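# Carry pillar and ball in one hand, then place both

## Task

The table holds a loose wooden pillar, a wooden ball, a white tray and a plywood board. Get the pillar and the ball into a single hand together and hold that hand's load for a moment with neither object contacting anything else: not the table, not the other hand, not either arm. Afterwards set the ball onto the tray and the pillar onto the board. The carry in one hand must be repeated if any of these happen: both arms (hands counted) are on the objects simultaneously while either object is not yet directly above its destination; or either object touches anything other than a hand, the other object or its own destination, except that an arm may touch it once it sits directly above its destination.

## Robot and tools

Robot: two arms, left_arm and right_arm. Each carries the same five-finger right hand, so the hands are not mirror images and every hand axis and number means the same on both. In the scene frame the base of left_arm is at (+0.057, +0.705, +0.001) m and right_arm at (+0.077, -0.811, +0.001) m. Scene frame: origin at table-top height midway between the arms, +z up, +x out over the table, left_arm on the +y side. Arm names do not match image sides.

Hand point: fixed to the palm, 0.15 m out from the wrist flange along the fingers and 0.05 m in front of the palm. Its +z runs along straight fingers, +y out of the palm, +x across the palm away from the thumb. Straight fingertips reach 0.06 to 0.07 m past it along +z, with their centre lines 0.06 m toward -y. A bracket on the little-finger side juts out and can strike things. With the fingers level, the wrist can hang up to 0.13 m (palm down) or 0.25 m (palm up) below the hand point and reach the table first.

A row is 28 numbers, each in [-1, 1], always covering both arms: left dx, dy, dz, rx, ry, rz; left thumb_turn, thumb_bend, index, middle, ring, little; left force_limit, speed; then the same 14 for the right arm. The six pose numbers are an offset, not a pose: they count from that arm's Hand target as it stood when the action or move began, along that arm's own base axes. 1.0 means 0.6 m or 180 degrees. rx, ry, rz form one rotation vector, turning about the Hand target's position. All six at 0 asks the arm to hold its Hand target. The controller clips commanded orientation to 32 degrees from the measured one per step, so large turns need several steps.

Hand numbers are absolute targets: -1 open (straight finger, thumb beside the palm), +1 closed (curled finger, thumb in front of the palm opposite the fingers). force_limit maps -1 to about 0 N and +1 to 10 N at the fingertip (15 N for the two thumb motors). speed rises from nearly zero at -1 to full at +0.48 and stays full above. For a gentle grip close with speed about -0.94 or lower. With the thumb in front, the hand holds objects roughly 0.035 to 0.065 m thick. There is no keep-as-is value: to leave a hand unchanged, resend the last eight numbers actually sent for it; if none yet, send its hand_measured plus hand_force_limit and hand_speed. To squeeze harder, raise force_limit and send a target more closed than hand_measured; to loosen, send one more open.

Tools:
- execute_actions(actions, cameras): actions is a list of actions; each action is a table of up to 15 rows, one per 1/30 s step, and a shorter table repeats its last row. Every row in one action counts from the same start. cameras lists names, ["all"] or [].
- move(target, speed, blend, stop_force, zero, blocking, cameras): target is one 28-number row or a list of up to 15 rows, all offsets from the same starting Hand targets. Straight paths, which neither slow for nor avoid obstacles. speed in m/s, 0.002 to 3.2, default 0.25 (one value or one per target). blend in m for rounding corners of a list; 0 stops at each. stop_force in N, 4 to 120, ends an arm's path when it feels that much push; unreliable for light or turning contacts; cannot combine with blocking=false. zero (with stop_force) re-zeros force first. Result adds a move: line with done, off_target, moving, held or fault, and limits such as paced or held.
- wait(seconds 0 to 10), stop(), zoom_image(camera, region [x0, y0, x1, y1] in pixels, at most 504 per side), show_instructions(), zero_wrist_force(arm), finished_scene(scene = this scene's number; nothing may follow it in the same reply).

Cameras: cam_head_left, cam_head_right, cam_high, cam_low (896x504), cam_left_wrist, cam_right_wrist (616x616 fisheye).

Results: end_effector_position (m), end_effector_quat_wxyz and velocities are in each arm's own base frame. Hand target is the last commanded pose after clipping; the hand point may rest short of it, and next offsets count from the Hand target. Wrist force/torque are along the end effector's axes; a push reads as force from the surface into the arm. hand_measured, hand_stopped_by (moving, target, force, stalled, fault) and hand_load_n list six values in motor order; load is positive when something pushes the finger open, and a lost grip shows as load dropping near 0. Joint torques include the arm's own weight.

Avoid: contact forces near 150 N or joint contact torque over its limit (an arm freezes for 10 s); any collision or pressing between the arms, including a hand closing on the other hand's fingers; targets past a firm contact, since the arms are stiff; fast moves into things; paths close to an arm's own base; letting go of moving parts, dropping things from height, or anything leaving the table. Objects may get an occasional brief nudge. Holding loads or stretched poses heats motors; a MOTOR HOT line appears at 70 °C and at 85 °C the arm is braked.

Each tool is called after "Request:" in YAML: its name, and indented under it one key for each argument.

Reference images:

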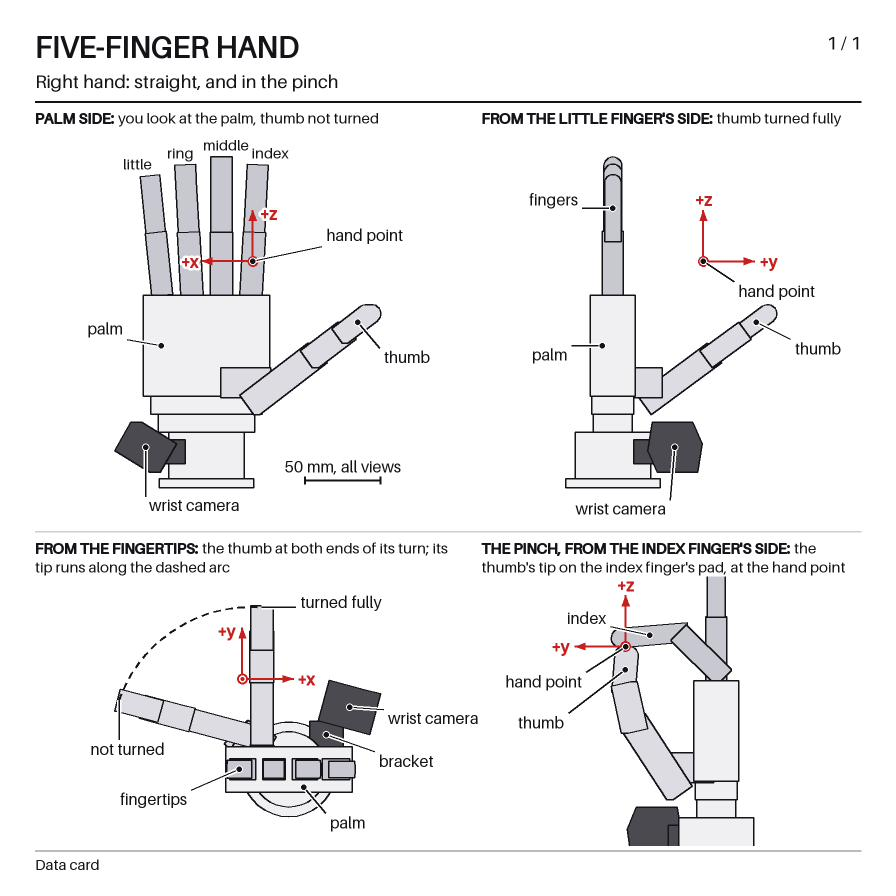

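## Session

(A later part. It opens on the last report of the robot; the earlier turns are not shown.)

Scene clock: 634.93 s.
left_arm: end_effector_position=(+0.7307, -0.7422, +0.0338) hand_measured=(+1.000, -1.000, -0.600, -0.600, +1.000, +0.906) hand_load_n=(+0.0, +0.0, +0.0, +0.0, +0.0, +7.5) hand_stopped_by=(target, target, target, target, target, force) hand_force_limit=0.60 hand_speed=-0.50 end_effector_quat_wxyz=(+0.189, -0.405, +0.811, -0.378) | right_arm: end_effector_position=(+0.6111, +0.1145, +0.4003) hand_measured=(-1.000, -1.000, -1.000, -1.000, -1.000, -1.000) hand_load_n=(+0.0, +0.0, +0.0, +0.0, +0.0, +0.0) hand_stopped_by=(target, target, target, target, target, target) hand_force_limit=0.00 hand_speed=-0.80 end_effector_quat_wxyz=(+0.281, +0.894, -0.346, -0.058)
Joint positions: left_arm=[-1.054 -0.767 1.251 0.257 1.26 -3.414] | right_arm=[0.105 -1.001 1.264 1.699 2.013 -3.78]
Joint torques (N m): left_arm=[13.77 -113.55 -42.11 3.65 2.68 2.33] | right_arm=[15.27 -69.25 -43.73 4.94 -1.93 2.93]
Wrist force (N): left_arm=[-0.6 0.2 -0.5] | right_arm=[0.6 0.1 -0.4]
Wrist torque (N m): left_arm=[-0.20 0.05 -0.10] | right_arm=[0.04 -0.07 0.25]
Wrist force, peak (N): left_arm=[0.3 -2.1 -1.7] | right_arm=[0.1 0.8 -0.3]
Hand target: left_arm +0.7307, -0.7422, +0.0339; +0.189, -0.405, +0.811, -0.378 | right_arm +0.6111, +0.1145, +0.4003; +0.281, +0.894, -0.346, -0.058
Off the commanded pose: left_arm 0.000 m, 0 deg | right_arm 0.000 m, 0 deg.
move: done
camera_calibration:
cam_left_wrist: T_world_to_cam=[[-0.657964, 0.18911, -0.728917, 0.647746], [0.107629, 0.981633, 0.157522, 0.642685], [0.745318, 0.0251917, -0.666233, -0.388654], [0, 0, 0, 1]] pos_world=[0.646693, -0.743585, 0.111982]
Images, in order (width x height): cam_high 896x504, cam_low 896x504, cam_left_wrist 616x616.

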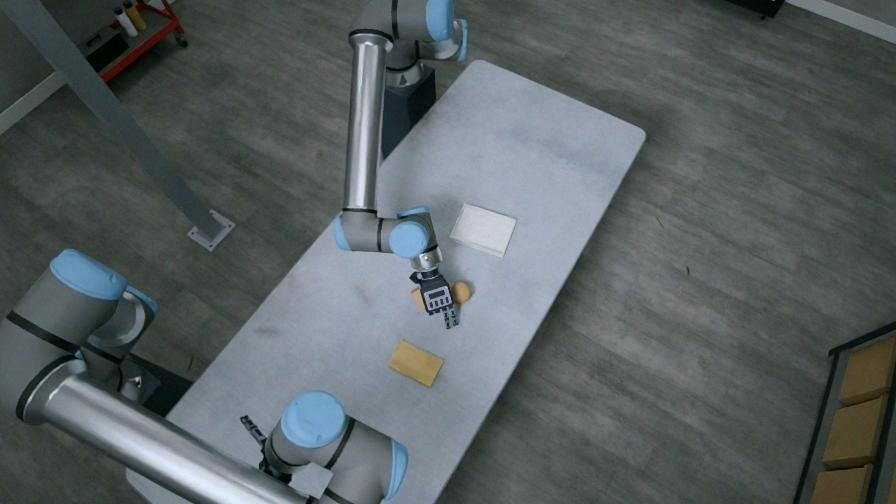

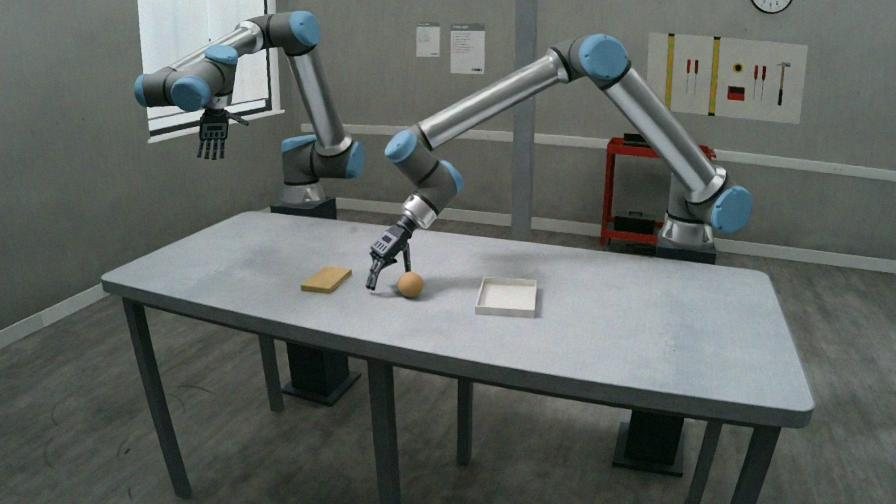

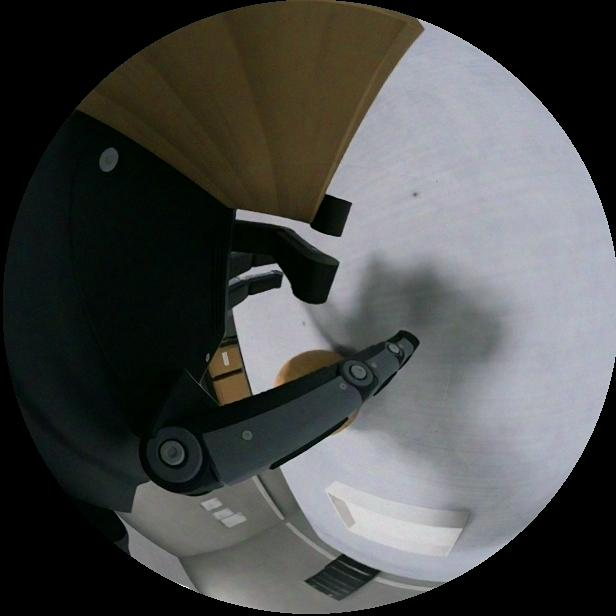

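Request:
move:
  target: [0,0,0.2,0,0,0,1,-1,-0.6,-0.6,1,0.98,0.6,-0.5,0,0,0,0,0,0,-1,-1,-1,-1,-1,-1,0,-0.8]
  cameras: ["cam_left_wrist","cam_low","cam_high"]
  speed: 0.3

Scene clock: 647.13 s.
left_arm: end_effector_position=(+0.7307, -0.7422, +0.1537) hand_measured=(+1.000, -1.000, -0.600, -0.600, +1.000, +0.906) hand_load_n=(+0.0, +0.0, +0.0, +0.0, +0.0, +7.5) hand_stopped_by=(target, target, target, target, target, force) hand_force_limit=0.60 hand_speed=-0.50 end_effector_quat_wxyz=(+0.189, -0.405, +0.811, -0.378) | right_arm: end_effector_position=(+0.6111, +0.1145, +0.4003) hand_measured=(-1.000, -1.000, -1.000, -1.000, -1.000, -1.000) hand_load_n=(+0.0, +0.0, +0.5, +0.0, +0.0, +0.5) hand_stopped_by=(target, target, target, target, target, target) hand_force_limit=0.00 hand_speed=-0.80 end_effector_quat_wxyz=(+0.281, +0.894, -0.346, -0.058)
Joint positions: left_arm=[-1.054 -0.849 1.17 0.419 1.26 -3.414] | right_arm=[0.105 -1.001 1.264 1.699 2.013 -3.78]
Joint torques (N m): left_arm=[-9.22 -100.68 -39.28 3.62 -1.21 -2.43] | right_arm=[17.75 -70.41 -43.32 4.92 -1.71 2.54]
Wrist force (N): left_arm=[-0.6 -0.5 -0.5] | right_arm=[0.5 0.1 0.2]
Wrist torque (N m): left_arm=[-0.30 0.07 -0.20] | right_arm=[0.00 -0.07 0.24]
Wrist force, peak (N): left_arm=[-0.7 -2.7 -2.3] | right_arm=[0.9 0.2 0.1]
Hand target: left_arm +0.7307, -0.7422, +0.1539; +0.189, -0.405, +0.811, -0.378 | right_arm +0.6111, +0.1145, +0.4003; +0.281, +0.894, -0.346, -0.058
Off the commanded pose: left_arm 0.000 m, 0 deg | right_arm 0.000 m, 0 deg.
move: done
camera_calibration:
cam_left_wrist: T_world_to_cam=[[-0.657964, 0.18911, -0.728917, 0.735209], [0.107629, 0.981633, 0.157522, 0.623787], [0.745318, 0.0251917, -0.666233, -0.308847], [0, 0, 0, 1]] pos_world=[0.646793, -0.743585, 0.231882]
Images, in order (width x height): cam_high 896x504, cam_low 896x504, cam_left_wrist 616x616.

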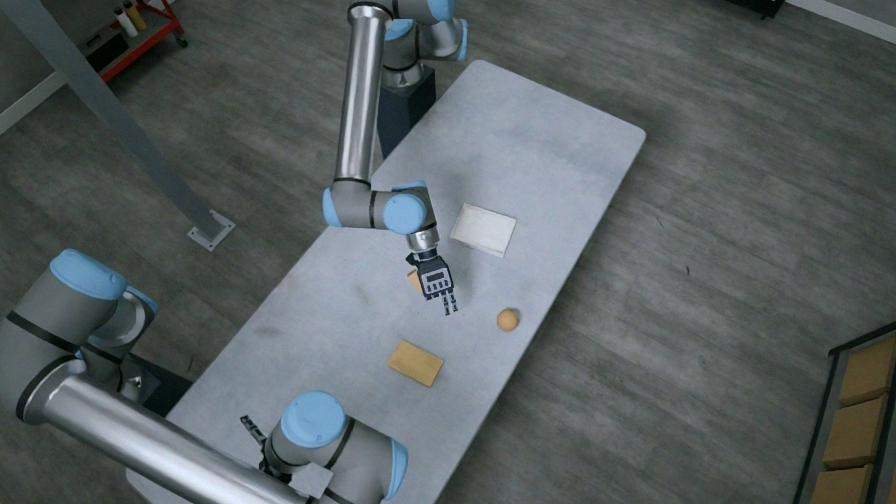

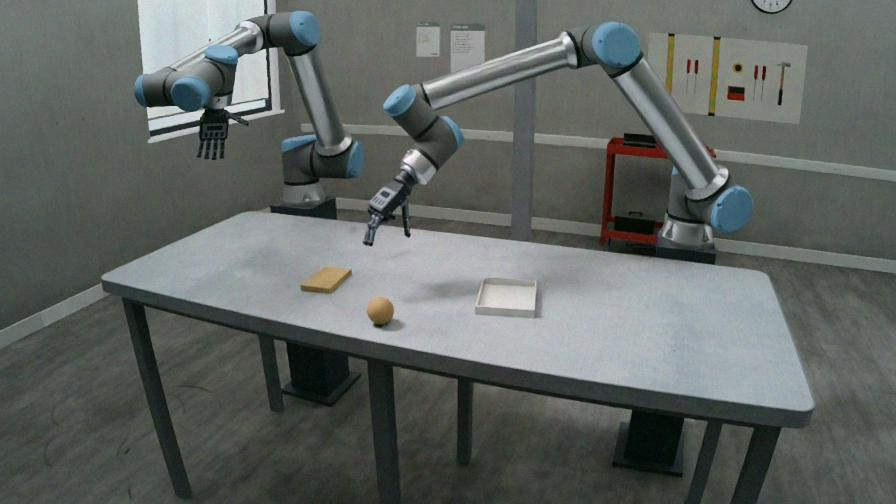

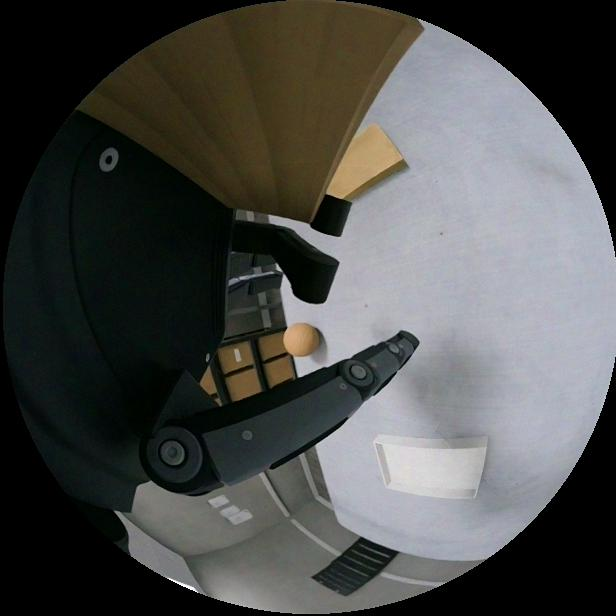

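Request:
wait:
  seconds: 0.5
  cameras: ["cam_high","cam_head_right","cam_head_left"]

Scene clock: 653.57 s.
left_arm: end_effector_position=(+0.7307, -0.7422, +0.1539) hand_measured=(+1.000, -1.000, -0.600, -0.600, +1.000, +0.906) hand_load_n=(+0.0, +0.0, -0.5, +0.0, +0.0, +7.5) hand_stopped_by=(target, target, target, target, target, force) hand_force_limit=0.60 hand_speed=-0.50 end_effector_quat_wxyz=(+0.189, -0.405, +0.811, -0.378) | right_arm: end_effector_position=(+0.6111, +0.1145, +0.4003) hand_measured=(-1.000, -1.000, -1.000, -1.000, -1.000, -1.000) hand_load_n=(+0.0, +0.0, +0.0, +0.0, +0.0, +0.0) hand_stopped_by=(target, target, target, target, target, target) hand_force_limit=0.00 hand_speed=-0.80 end_effector_quat_wxyz=(+0.281, +0.894, -0.346, -0.058)
Joint positions: left_arm=[-1.054 -0.849 1.17 0.419 1.26 -3.414] | right_arm=[0.105 -1.001 1.264 1.699 2.013 -3.78]
Joint torques (N m): left_arm=[-9.16 -110.45 -44.58 3.55 -4.16 -2.47] | right_arm=[15.54 -72.03 -44.37 4.95 -1.64 2.52]
Wrist force (N): left_arm=[-0.8 -0.5 -0.5] | right_arm=[0.2 -0.3 -0.2]
Wrist torque (N m): left_arm=[-0.29 0.11 -0.21] | right_arm=[-0.04 -0.02 0.21]
Wrist force, peak (N): left_arm=[-1.0 -0.5 -0.7] | right_arm=[0.5 -0.3 -0.9]
Hand target: left_arm +0.7307, -0.7422, +0.1539; +0.189, -0.405, +0.811, -0.378 | right_arm +0.6111, +0.1145, +0.4003; +0.281, +0.894, -0.346, -0.058
Off the commanded pose: left_arm 0.000 m, 0 deg | right_arm 0.000 m, 0 deg.
wait: 0.50 s; at rest from the start
Images, in order (width x height): cam_head_left 896x504, cam_head_right 896x504, cam_high 896x504.

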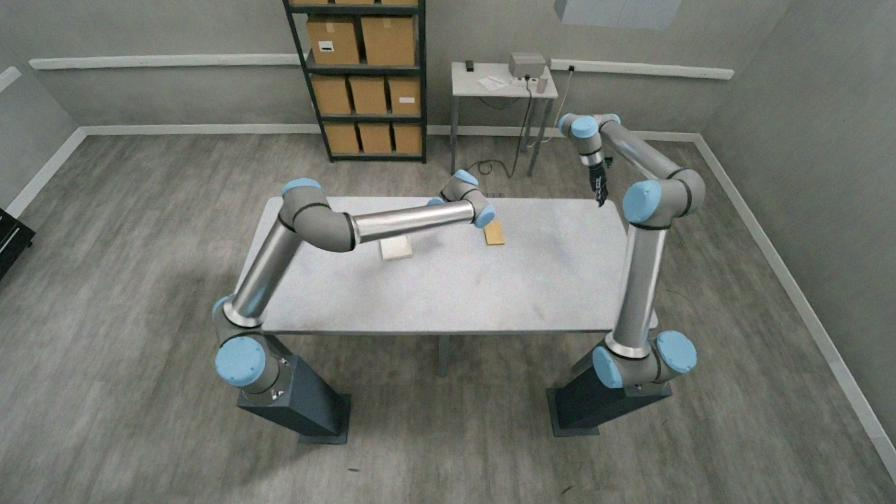

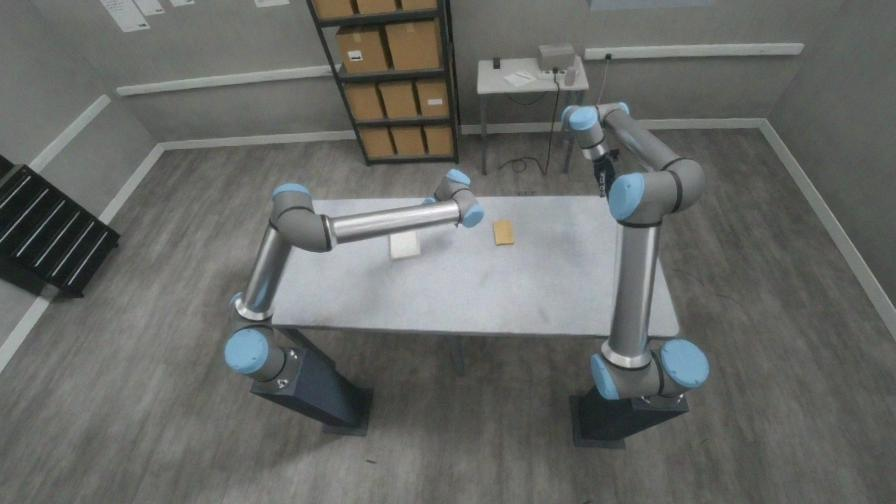

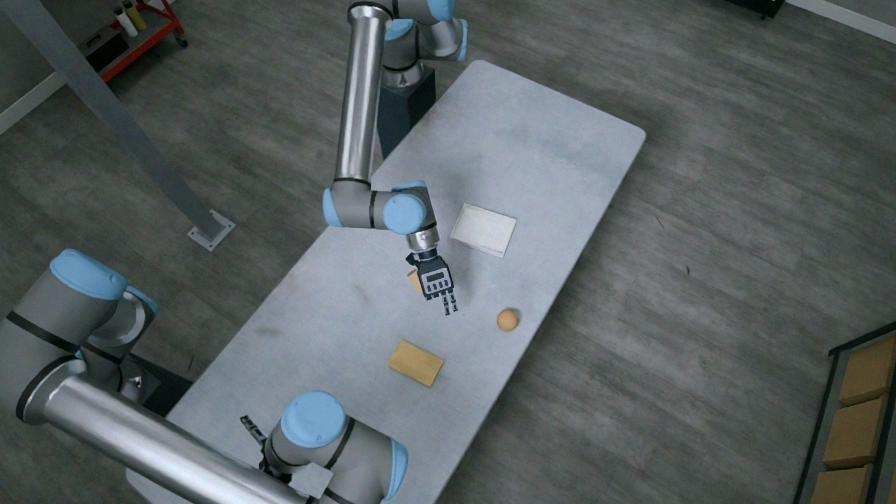

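Request:
move:
  target: [0.348,0.1295,-0.06,0,0,0,1,-1,-0.6,-0.6,1,0.98,0.6,-0.5,0,0,0,0,0,0,-1,-1,-1,-1,-1,-1,0,-0.8]
  cameras: ["cam_left_wrist","cam_low"]
  speed: 0.25

Request:
zoom_image:
  camera: "cam_left_wrist"
  region: [300, 220, 450, 370]

Scene clock: 666.53 s.
left_arm: end_effector_position=(+0.9394, -0.6645, +0.1178) hand_measured=(+1.000, -1.000, -0.600, -0.600, +1.000, +0.906) hand_load_n=(+0.0, +0.0, +0.0, +0.0, +0.0, +7.5) hand_stopped_by=(target, target, target, target, target, force) hand_force_limit=0.60 hand_speed=-0.50 end_effector_quat_wxyz=(+0.189, -0.405, +0.811, -0.378) | right_arm: end_effector_position=(+0.6111, +0.1145, +0.4003) hand_measured=(-1.000, -1.000, -1.000, -1.000, -1.000, -1.000) hand_load_n=(+0.0, +0.0, +0.0, +0.0, +0.0, +0.0) hand_stopped_by=(target, target, target, target, target, target) hand_force_limit=0.00 hand_speed=-0.80 end_effector_quat_wxyz=(+0.281, +0.894, -0.346, -0.058)
Joint positions: left_arm=[-0.82 -0.648 0.867 0.487 1.436 -3.256] | right_arm=[0.105 -1.001 1.264 1.699 2.013 -3.78]
Joint torques (N m): left_arm=[11.06 -101.38 -44.84 -0.07 -3.23 -0.78] | right_arm=[15.59 -70.6 -43.63 4.78 -1.64 2.63]
Wrist force (N): left_arm=[-0.7 -0.6 0.0] | right_arm=[-0.1 -0.3 -0.2]
Wrist torque (N m): left_arm=[-0.38 0.13 0.08] | right_arm=[-0.03 0.03 0.18]
Wrist force, peak (N): left_arm=[-2.9 -0.6 1.1] | right_arm=[0.1 0.3 -1.0]
Hand target: left_arm +0.9395, -0.6645, +0.1179; +0.189, -0.405, +0.811, -0.378 | right_arm +0.6111, +0.1145, +0.4003; +0.281, +0.894, -0.346, -0.058
Off the commanded pose: left_arm 0.000 m, 0 deg | right_arm 0.000 m, 0 deg.
move: done
camera_calibration:
cam_left_wrist: T_world_to_cam=[[-0.657936, 0.189247, -0.728907, 0.831591], [0.107794, 0.981609, 0.157558, 0.53057], [0.745319, 0.0250915, -0.666235, -0.49033], [0, 0, 0, 1]] pos_world=[0.855394, -0.665885, 0.195882]
Images, in order (width x height): cam_low 896x504, cam_left_wrist 616x616.

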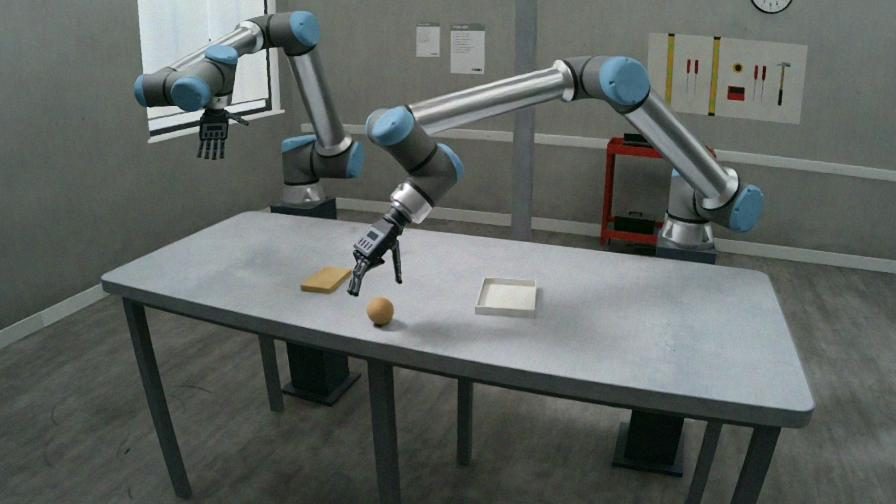

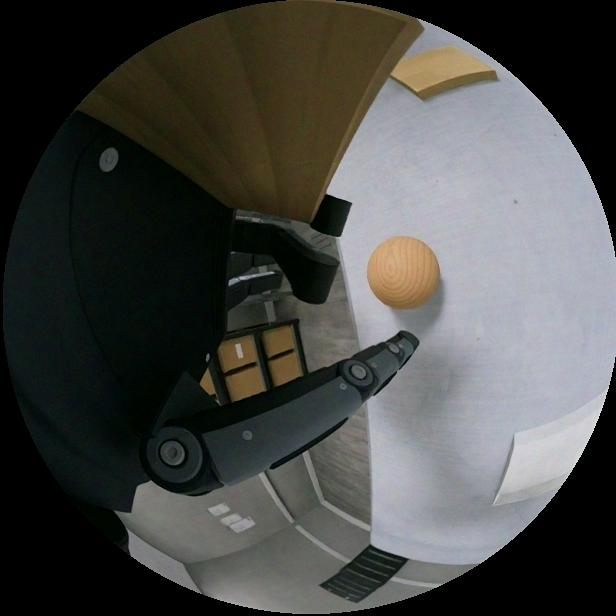

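Scaled by 3.360 from the camera's 616x616 image, which has a finer 880x880 frame.

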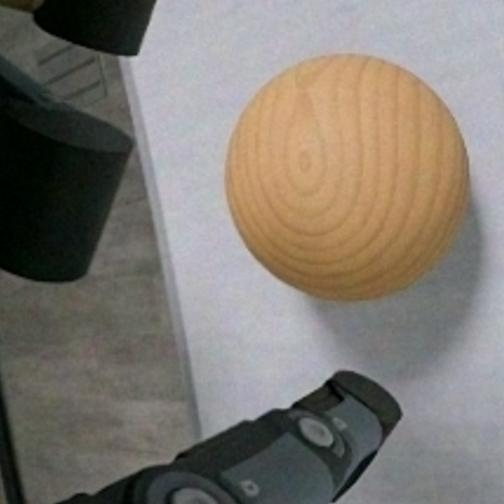

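Request:
move:
  target: [-0.0423,-0.0048,-0.125,0,0,0,1,-1,-0.6,-0.6,1,0.98,0.6,-0.5,0,0,0,0,0,0,-1,-1,-1,-1,-1,-1,0,-0.8]
  cameras: ["cam_left_wrist","cam_low","cam_high"]
  speed: 0.06
  stop_force: 5

Request:
zoom_image:
  camera: "cam_low"
  region: [330, 250, 430, 340]

Request:
zoom_image:
  camera: "cam_high"
  region: [430, 250, 550, 370]

Scene clock: 693.10 s.
left_arm: end_effector_position=(+0.9141, -0.6674, +0.0428) hand_measured=(+1.000, -1.000, -0.600, -0.600, +1.000, +0.906) hand_load_n=(+0.0, +0.0, +0.0, +0.0, +0.0, +8.0) hand_stopped_by=(target, target, target, target, target, force) hand_force_limit=0.60 hand_speed=-0.50 end_effector_quat_wxyz=(+0.189, -0.405, +0.811, -0.378) | right_arm: end_effector_position=(+0.6111, +0.1145, +0.4003) hand_measured=(-1.000, -1.000, -1.000, -1.000, -1.000, -1.000) hand_load_n=(+0.0, +0.0, +0.0, +0.0, +0.0, +0.0) hand_stopped_by=(target, target, target, target, target, target) hand_force_limit=0.00 hand_speed=-0.80 end_effector_quat_wxyz=(+0.281, +0.894, -0.346, -0.058)
Joint positions: left_arm=[-0.842 -0.642 0.991 0.358 1.419 -3.27] | right_arm=[0.105 -1.001 1.264 1.699 2.013 -3.78]
Joint torques (N m): left_arm=[13.5 -122.91 -44.16 3.35 2.81 1.82] | right_arm=[17.21 -71.86 -43.66 4.85 -1.68 2.35]
Wrist force (N): left_arm=[-0.5 -0.3 0.1] | right_arm=[-0.2 0.1 0.2]
Wrist torque (N m): left_arm=[-0.35 0.03 0.12] | right_arm=[0.00 0.04 0.20]
Wrist force, peak (N): left_arm=[-1.2 -1.2 -0.3] | right_arm=[-0.6 -0.1 -0.8]
Hand target: left_arm +0.9141, -0.6674, +0.0429; +0.189, -0.405, +0.811, -0.378 | right_arm +0.6111, +0.1145, +0.4003; +0.281, +0.894, -0.346, -0.058
Off the commanded pose: left_arm 0.000 m, 0 deg | right_arm 0.000 m, 0 deg.
move: done
camera_calibration:
cam_left_wrist: T_world_to_cam=[[-0.657964, 0.18911, -0.728917, 0.760832], [0.107629, 0.981633, 0.157522, 0.548102], [0.745318, 0.0251917, -0.666233, -0.521233], [0, 0, 0, 1]] pos_world=[0.830093, -0.668785, 0.120982]
Images, in order (width x height): cam_high 896x504, cam_low 896x504, cam_left_wrist 616x616.

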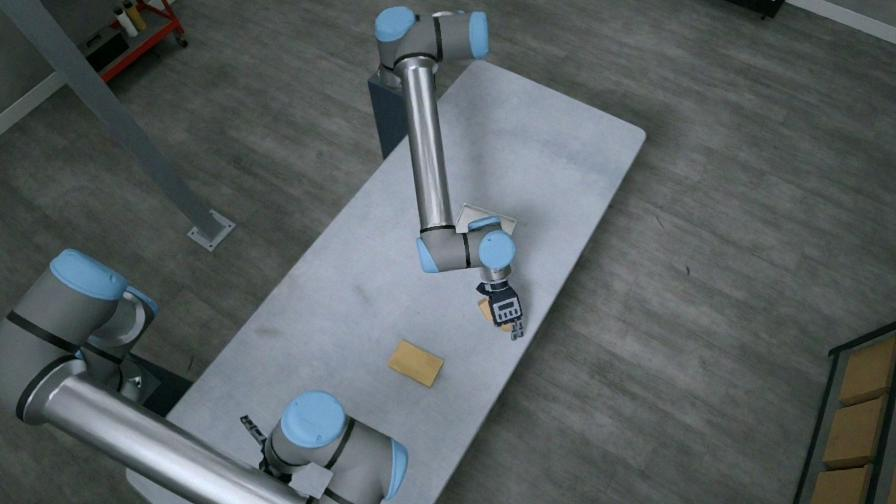

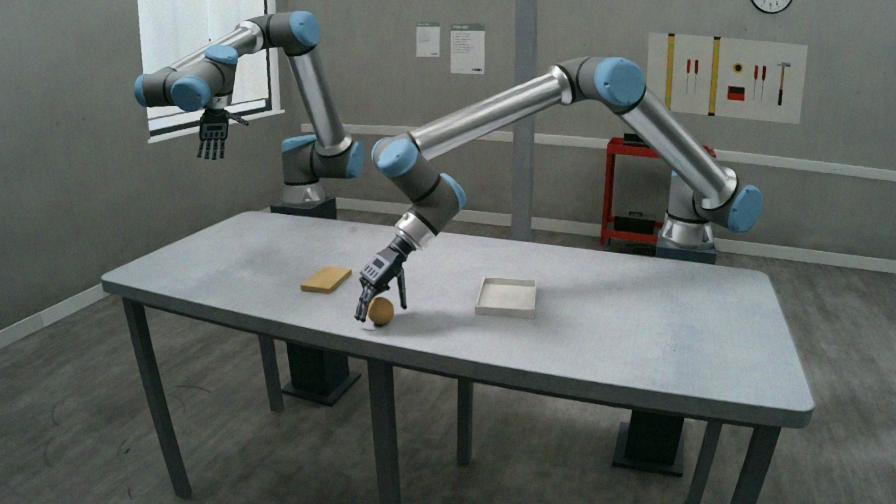

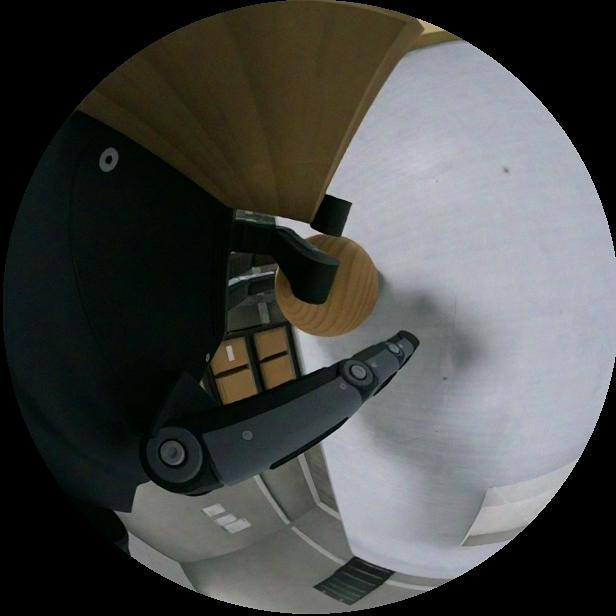

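Scaled by 5.040.

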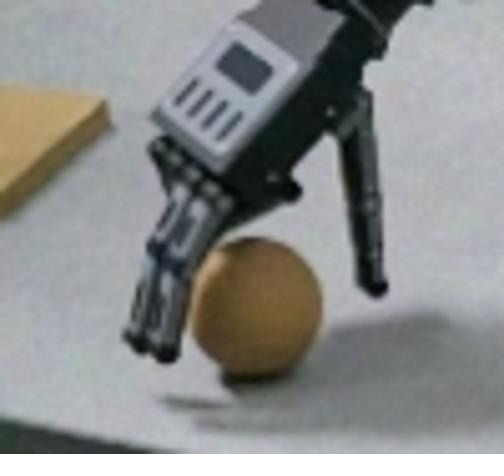

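Scaled by 4.200.

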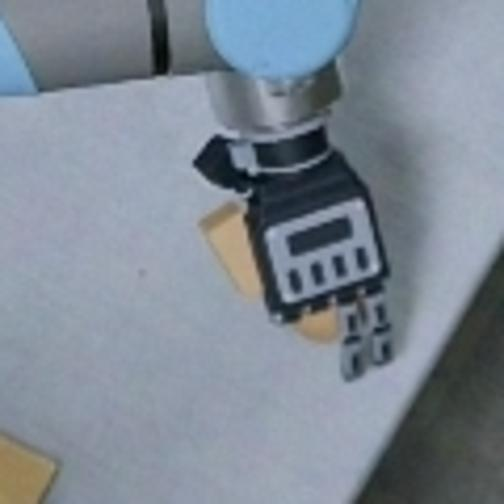

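Request:
move:
  target: [0,0,0.0117,0,0,0,1,-1,-0.6,-0.6,1,0.98,0.6,-0.5,0,0,0,0,0,0,-1,-1,-1,-1,-1,-1,0,-0.8]
  speed: 0.06

Request:
move:
  target: [0,0,0,0,0,0,1,-1,0.3,0.3,1,0.98,0.2,-0.85,0,0,0,0,0,0,-1,-1,-1,-1,-1,-1,0,-0.8]
  cameras: ["cam_left_wrist","cam_low","cam_high"]

Request:
zoom_image:
  camera: "cam_low"
  region: [330, 250, 430, 340]

Scene clock: 712.63 s.
left_arm: end_effector_position=(+0.9141, -0.6674, +0.0500) hand_measured=(+1.000, -1.000, -0.600, -0.600, +1.000, +0.906) hand_load_n=(+0.0, +0.0, +0.0, +0.0, +0.5, +7.5) hand_stopped_by=(target, target, target, target, target, force) hand_force_limit=0.60 hand_speed=-0.50 end_effector_quat_wxyz=(+0.189, -0.405, +0.811, -0.378) | right_arm: end_effector_position=(+0.6111, +0.1145, +0.4003) hand_measured=(-1.000, -1.000, -1.000, -1.000, -1.000, -1.000) hand_load_n=(+0.0, +0.0, +0.0, +0.0, +0.0, +0.0) hand_stopped_by=(target, target, target, target, target, target) hand_force_limit=0.00 hand_speed=-0.80 end_effector_quat_wxyz=(+0.281, +0.894, -0.346, -0.058)
Joint positions: left_arm=[-0.842 -0.646 0.987 0.367 1.419 -3.27] | right_arm=[0.105 -1.001 1.264 1.699 2.013 -3.78]
Joint torques (N m): left_arm=[14.28 -104.93 -37.79 0.09 2.5 1.72] | right_arm=[16.18 -71.96 -43.37 4.87 -1.63 2.36]
Wrist force (N): left_arm=[-0.5 -0.2 -0.2] | right_arm=[0.0 -0.3 -0.2]
Wrist torque (N m): left_arm=[-0.31 0.05 0.13] | right_arm=[-0.03 0.01 0.20]
Wrist force, peak (N): left_arm=[-0.8 -0.6 -0.8] | right_arm=[-0.3 -0.4 -0.5]
Hand target: left_arm +0.9141, -0.6674, +0.0499; +0.189, -0.405, +0.811, -0.378 | right_arm +0.6111, +0.1145, +0.4003; +0.281, +0.894, -0.346, -0.058
Off the commanded pose: left_arm 0.000 m, 0 deg | right_arm 0.000 m, 0 deg.
move: done

Scene clock: 714.33 s.
left_arm: end_effector_position=(+0.9141, -0.6674, +0.0499) hand_measured=(+1.000, -1.000, -0.006, -0.090, +1.000, +0.906) hand_load_n=(-0.5, +2.5, +9.0, +6.0, +0.0, +7.5) hand_stopped_by=(target, target, force, force, target, force) hand_force_limit=0.20 hand_speed=-0.85 end_effector_quat_wxyz=(+0.189, -0.405, +0.811, -0.378) | right_arm: end_effector_position=(+0.6111, +0.1145, +0.4003) hand_measured=(-1.000, -1.000, -1.000, -1.000, -1.000, -1.000) hand_load_n=(+0.0, +0.0, +0.0, +0.0, +0.0, +0.0) hand_stopped_by=(target, target, target, target, target, target) hand_force_limit=0.00 hand_speed=-0.80 end_effector_quat_wxyz=(+0.281, +0.894, -0.346, -0.058)
Joint positions: left_arm=[-0.842 -0.646 0.987 0.367 1.419 -3.27] | right_arm=[0.105 -1.001 1.264 1.699 2.013 -3.78]
Joint torques (N m): left_arm=[13.58 -97.11 -30.02 1.01 2.85 1.67] | right_arm=[16.15 -71.37 -43.38 4.99 -1.59 2.24]
Wrist force (N): left_arm=[-0.3 0.7 0.3] | right_arm=[0.1 0.1 -0.3]
Wrist torque (N m): left_arm=[-0.27 0.01 0.16] | right_arm=[0.03 -0.01 0.22]
Wrist force, peak (N): left_arm=[-0.9 0.8 0.5] | right_arm=[0.7 0.1 -0.2]
Hand target: left_arm +0.9141, -0.6674, +0.0499; +0.189, -0.405, +0.811, -0.378 | right_arm +0.6111, +0.1145, +0.4003; +0.281, +0.894, -0.346, -0.058
Off the commanded pose: left_arm 0.000 m, 0 deg | right_arm 0.000 m, 0 deg.
move: done
camera_calibration:
cam_left_wrist: T_world_to_cam=[[-0.657964, 0.18911, -0.728917, 0.765934], [0.107629, 0.981633, 0.157522, 0.547], [0.745318, 0.0251917, -0.666233, -0.51657], [0, 0, 0, 1]] pos_world=[0.830093, -0.668785, 0.127982]
Images, in order (width x height): cam_high 896x504, cam_low 896x504, cam_left_wrist 616x616.

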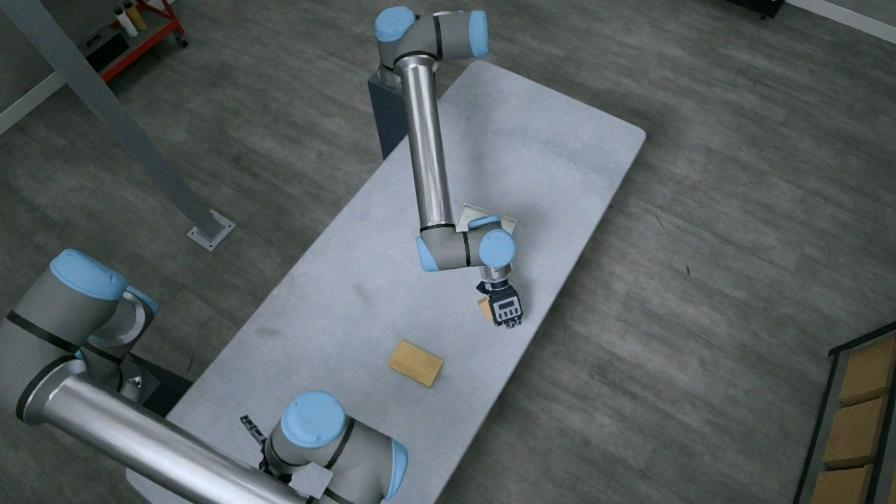

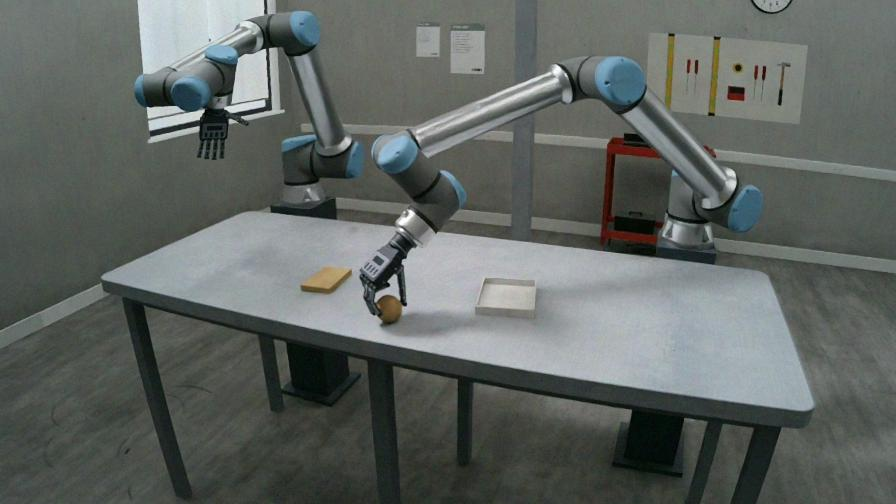

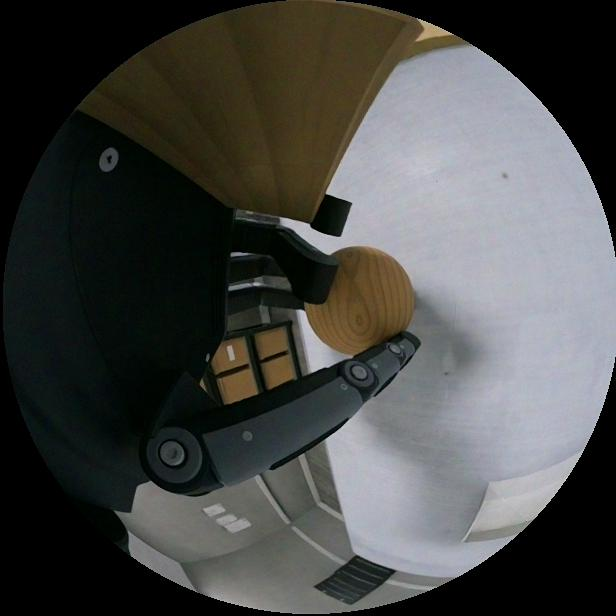

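Scaled by 5.040.

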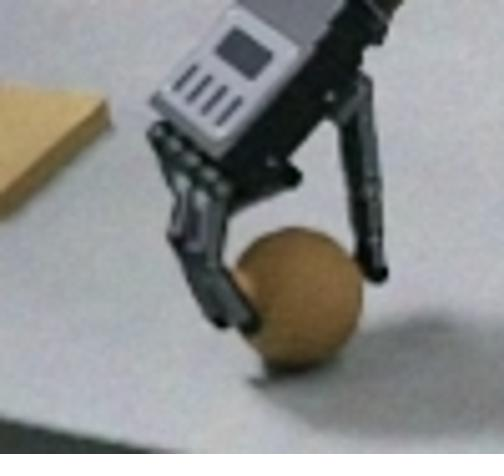

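Request:
move:
  target: [0,0,0.25,0,0,0,1,-1,0.3,0.3,1,0.98,0.2,-0.85,0,0,0,0,0,0,-1,-1,-1,-1,-1,-1,0,-0.8]
  cameras: ["cam_left_wrist","cam_low","cam_high"]
  speed: 0.12

Request:
zoom_image:
  camera: "cam_low"
  region: [330, 200, 430, 300]

Scene clock: 721.63 s.
left_arm: end_effector_position=(+0.9141, -0.6674, +0.2000) hand_measured=(+1.000, -1.000, -0.006, -0.090, +1.000, +0.906) hand_load_n=(-0.5, +2.5, +9.0, +6.0, +0.0, +8.0) hand_stopped_by=(target, target, force, force, target, force) hand_force_limit=0.20 hand_speed=-0.85 end_effector_quat_wxyz=(+0.189, -0.405, +0.811, -0.378) | right_arm: end_effector_position=(+0.6111, +0.1145, +0.4003) hand_measured=(-1.000, -1.000, -1.000, -1.000, -1.000, -1.000) hand_load_n=(+0.0, +0.0, +0.0, +0.0, +0.0, +0.0) hand_stopped_by=(target, target, target, target, target, target) hand_force_limit=0.00 hand_speed=-0.80 end_effector_quat_wxyz=(+0.281, +0.894, -0.346, -0.058)
Joint positions: left_arm=[-0.842 -0.719 0.851 0.575 1.419 -3.27] | right_arm=[0.105 -1.001 1.264 1.699 2.013 -3.78]
Joint torques (N m): left_arm=[11.4 -93.67 -30.54 -0.41 2.5 0.96] | right_arm=[17.4 -71.92 -43.6 4.88 -1.62 2.25]
Wrist force (N): left_arm=[-0.8 -0.3 -0.3] | right_arm=[0.2 -0.4 0.1]
Wrist torque (N m): left_arm=[-0.34 0.02 0.08] | right_arm=[-0.07 -0.03 0.21]
Wrist force, peak (N): left_arm=[-0.7 3.1 2.5] | right_arm=[0.4 -0.2 -0.8]
Hand target: left_arm +0.9141, -0.6674, +0.1999; +0.189, -0.405, +0.811, -0.378 | right_arm +0.6111, +0.1145, +0.4003; +0.281, +0.894, -0.346, -0.058
Off the commanded pose: left_arm 0.000 m, 0 deg | right_arm 0.000 m, 0 deg.
move: done
camera_calibration:
cam_left_wrist: T_world_to_cam=[[-0.657854, 0.189043, -0.729034, 0.875306], [0.107634, 0.981648, 0.157422, 0.523378], [0.745414, 0.0250917, -0.666129, -0.416819], [0, 0, 0, 1]] pos_world=[0.830193, -0.668785, 0.278081]
Images, in order (width x height): cam_high 896x504, cam_low 896x504, cam_left_wrist 616x616.

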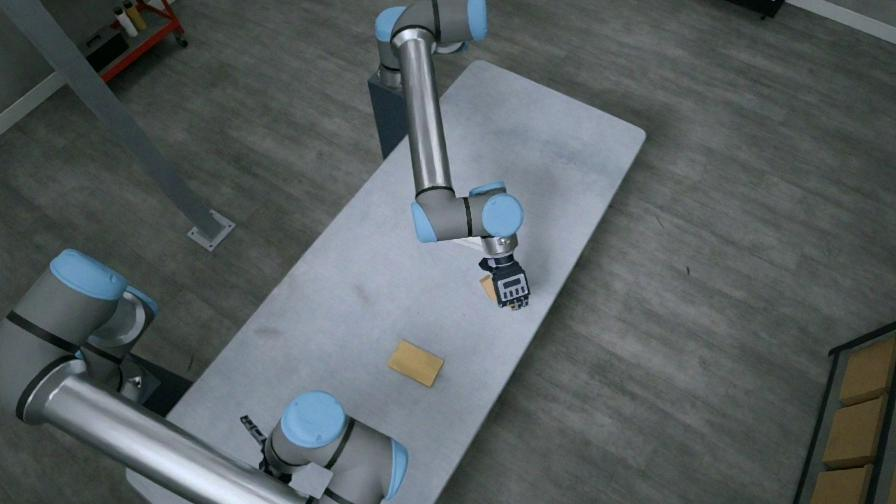

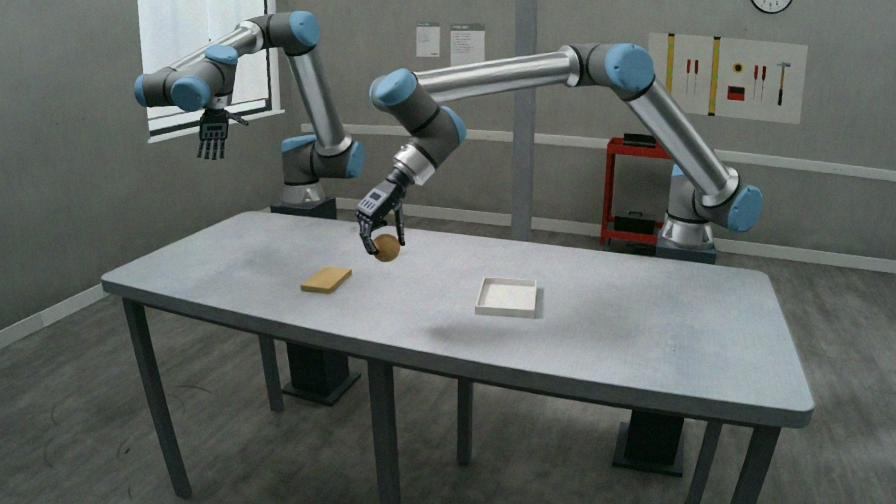

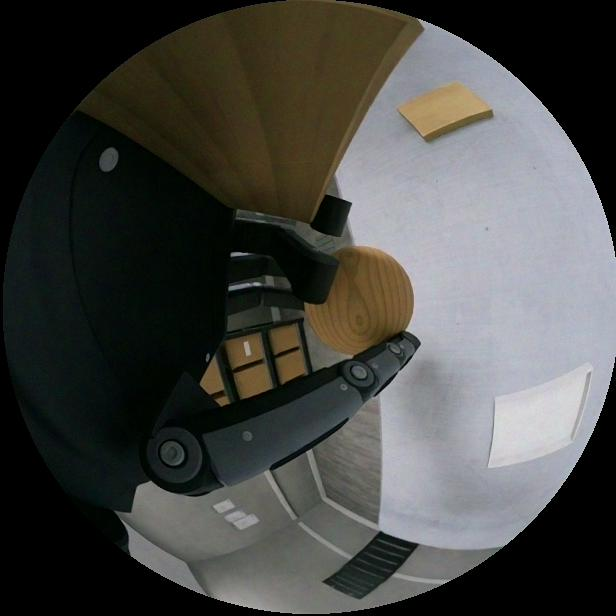

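Scaled by 5.040.

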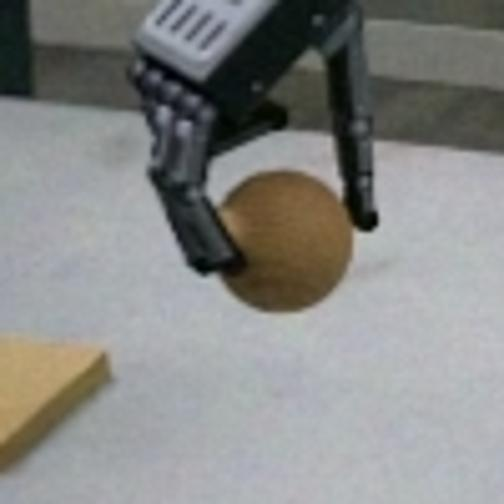

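Request:
move:
  target: [-0.34,0.35,-0.067,0,0,0,1,-1,0.3,0.3,1,0.98,0.2,-0.85,0,0,0,0,0,0,-1,-1,-1,-1,-1,-1,0,-0.8]
  cameras: ["cam_left_wrist","cam_low","cam_high"]
  speed: 0.2

Request:
zoom_image:
  camera: "cam_low"
  region: [430, 190, 570, 330]

Request:
zoom_image:
  camera: "cam_high"
  region: [400, 150, 540, 290]

Scene clock: 745.70 s.
left_arm: end_effector_position=(+0.7101, -0.4575, +0.1597) hand_measured=(+1.000, -1.000, -0.006, -0.090, +1.000, +0.906) hand_load_n=(-1.0, +2.5, +8.5, +6.0, +0.5, +7.5) hand_stopped_by=(target, target, force, force, target, force) hand_force_limit=0.20 hand_speed=-0.85 end_effector_quat_wxyz=(+0.189, -0.405, +0.811, -0.378) | right_arm: end_effector_position=(+0.6111, +0.1145, +0.4003) hand_measured=(-1.000, -1.000, -1.000, -1.000, -1.000, -1.000) hand_load_n=(+0.0, +0.0, +0.0, +0.0, +0.0, +0.0) hand_stopped_by=(target, target, target, target, target, target) hand_force_limit=0.00 hand_speed=-0.80 end_effector_quat_wxyz=(+0.281, +0.894, -0.346, -0.058)
Joint positions: left_arm=[-0.861 -1.18 1.689 0.2 1.405 -3.282] | right_arm=[0.105 -1.001 1.264 1.699 2.013 -3.78]
Joint torques (N m): left_arm=[9.54 -80.14 -26.55 1.87 -0.67 1.05] | right_arm=[15.99 -72.59 -43.31 5.06 -1.56 2.12]
Wrist force (N): left_arm=[-0.4 0.5 0.1] | right_arm=[-0.1 -0.1 -0.3]
Wrist torque (N m): left_arm=[-0.32 0.03 0.18] | right_arm=[0.01 0.02 0.20]
Wrist force, peak (N): left_arm=[-0.9 2.2 -2.0] | right_arm=[0.9 0.4 -0.4]
Hand target: left_arm +0.7101, -0.4574, +0.1597; +0.189, -0.405, +0.811, -0.378 | right_arm +0.6111, +0.1145, +0.4003; +0.281, +0.894, -0.346, -0.058
Off the commanded pose: left_arm 0.000 m, 0 deg | right_arm 0.000 m, 0 deg.
move: done
camera_calibration:
cam_left_wrist: T_world_to_cam=[[-0.657854, 0.189043, -0.729034, 0.672043], [0.107634, 0.981648, 0.157422, 0.345631], [0.745414, 0.0250917, -0.666129, -0.296866], [0, 0, 0, 1]] pos_world=[0.626193, -0.458885, 0.237781]
Images, in order (width x height): cam_high 896x504, cam_low 896x504, cam_left_wrist 616x616.

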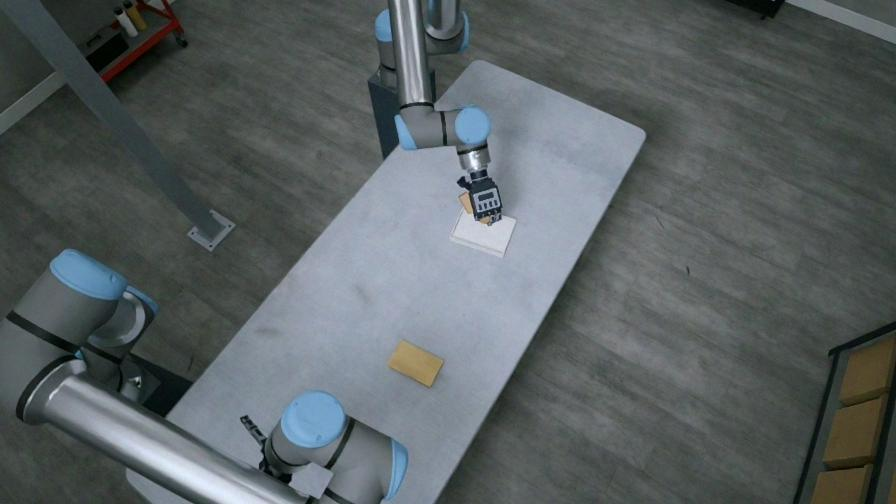

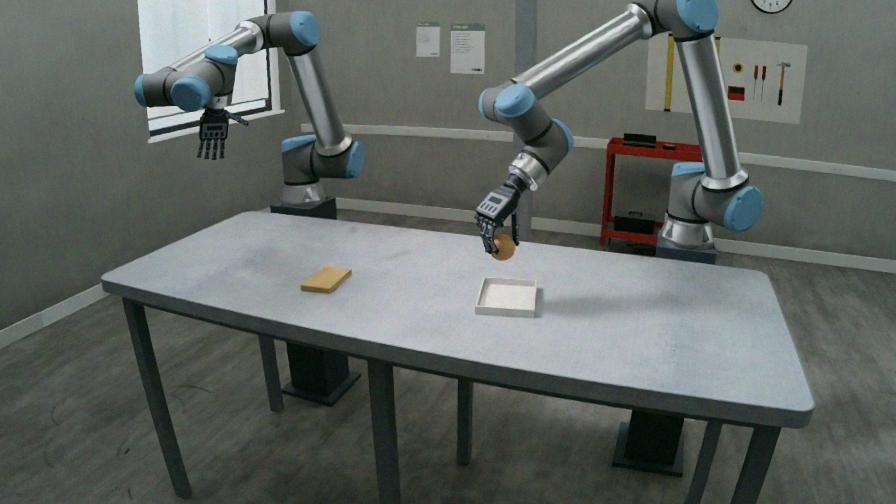

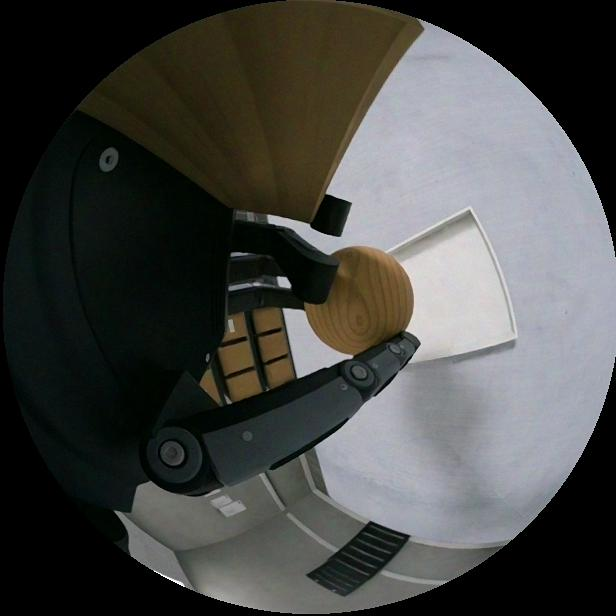

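Scaled by 3.600.

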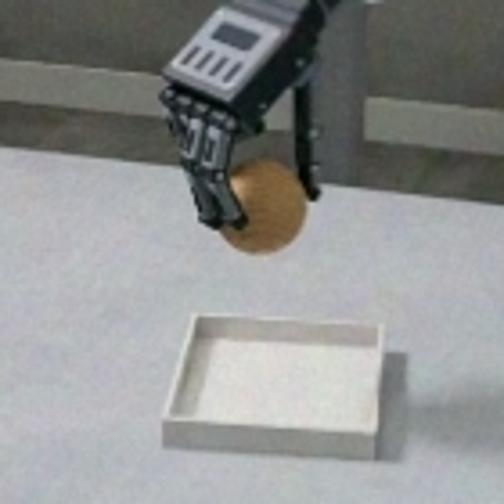

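Scaled by 3.600.

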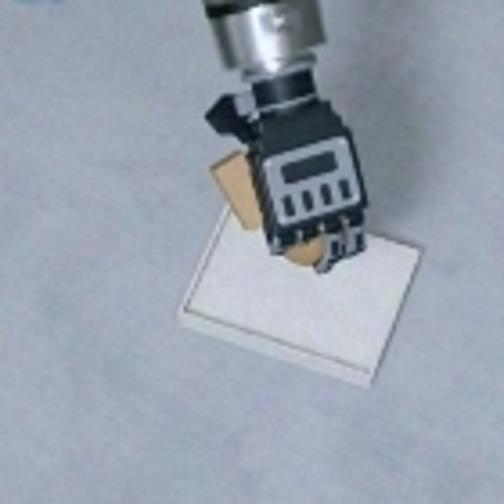

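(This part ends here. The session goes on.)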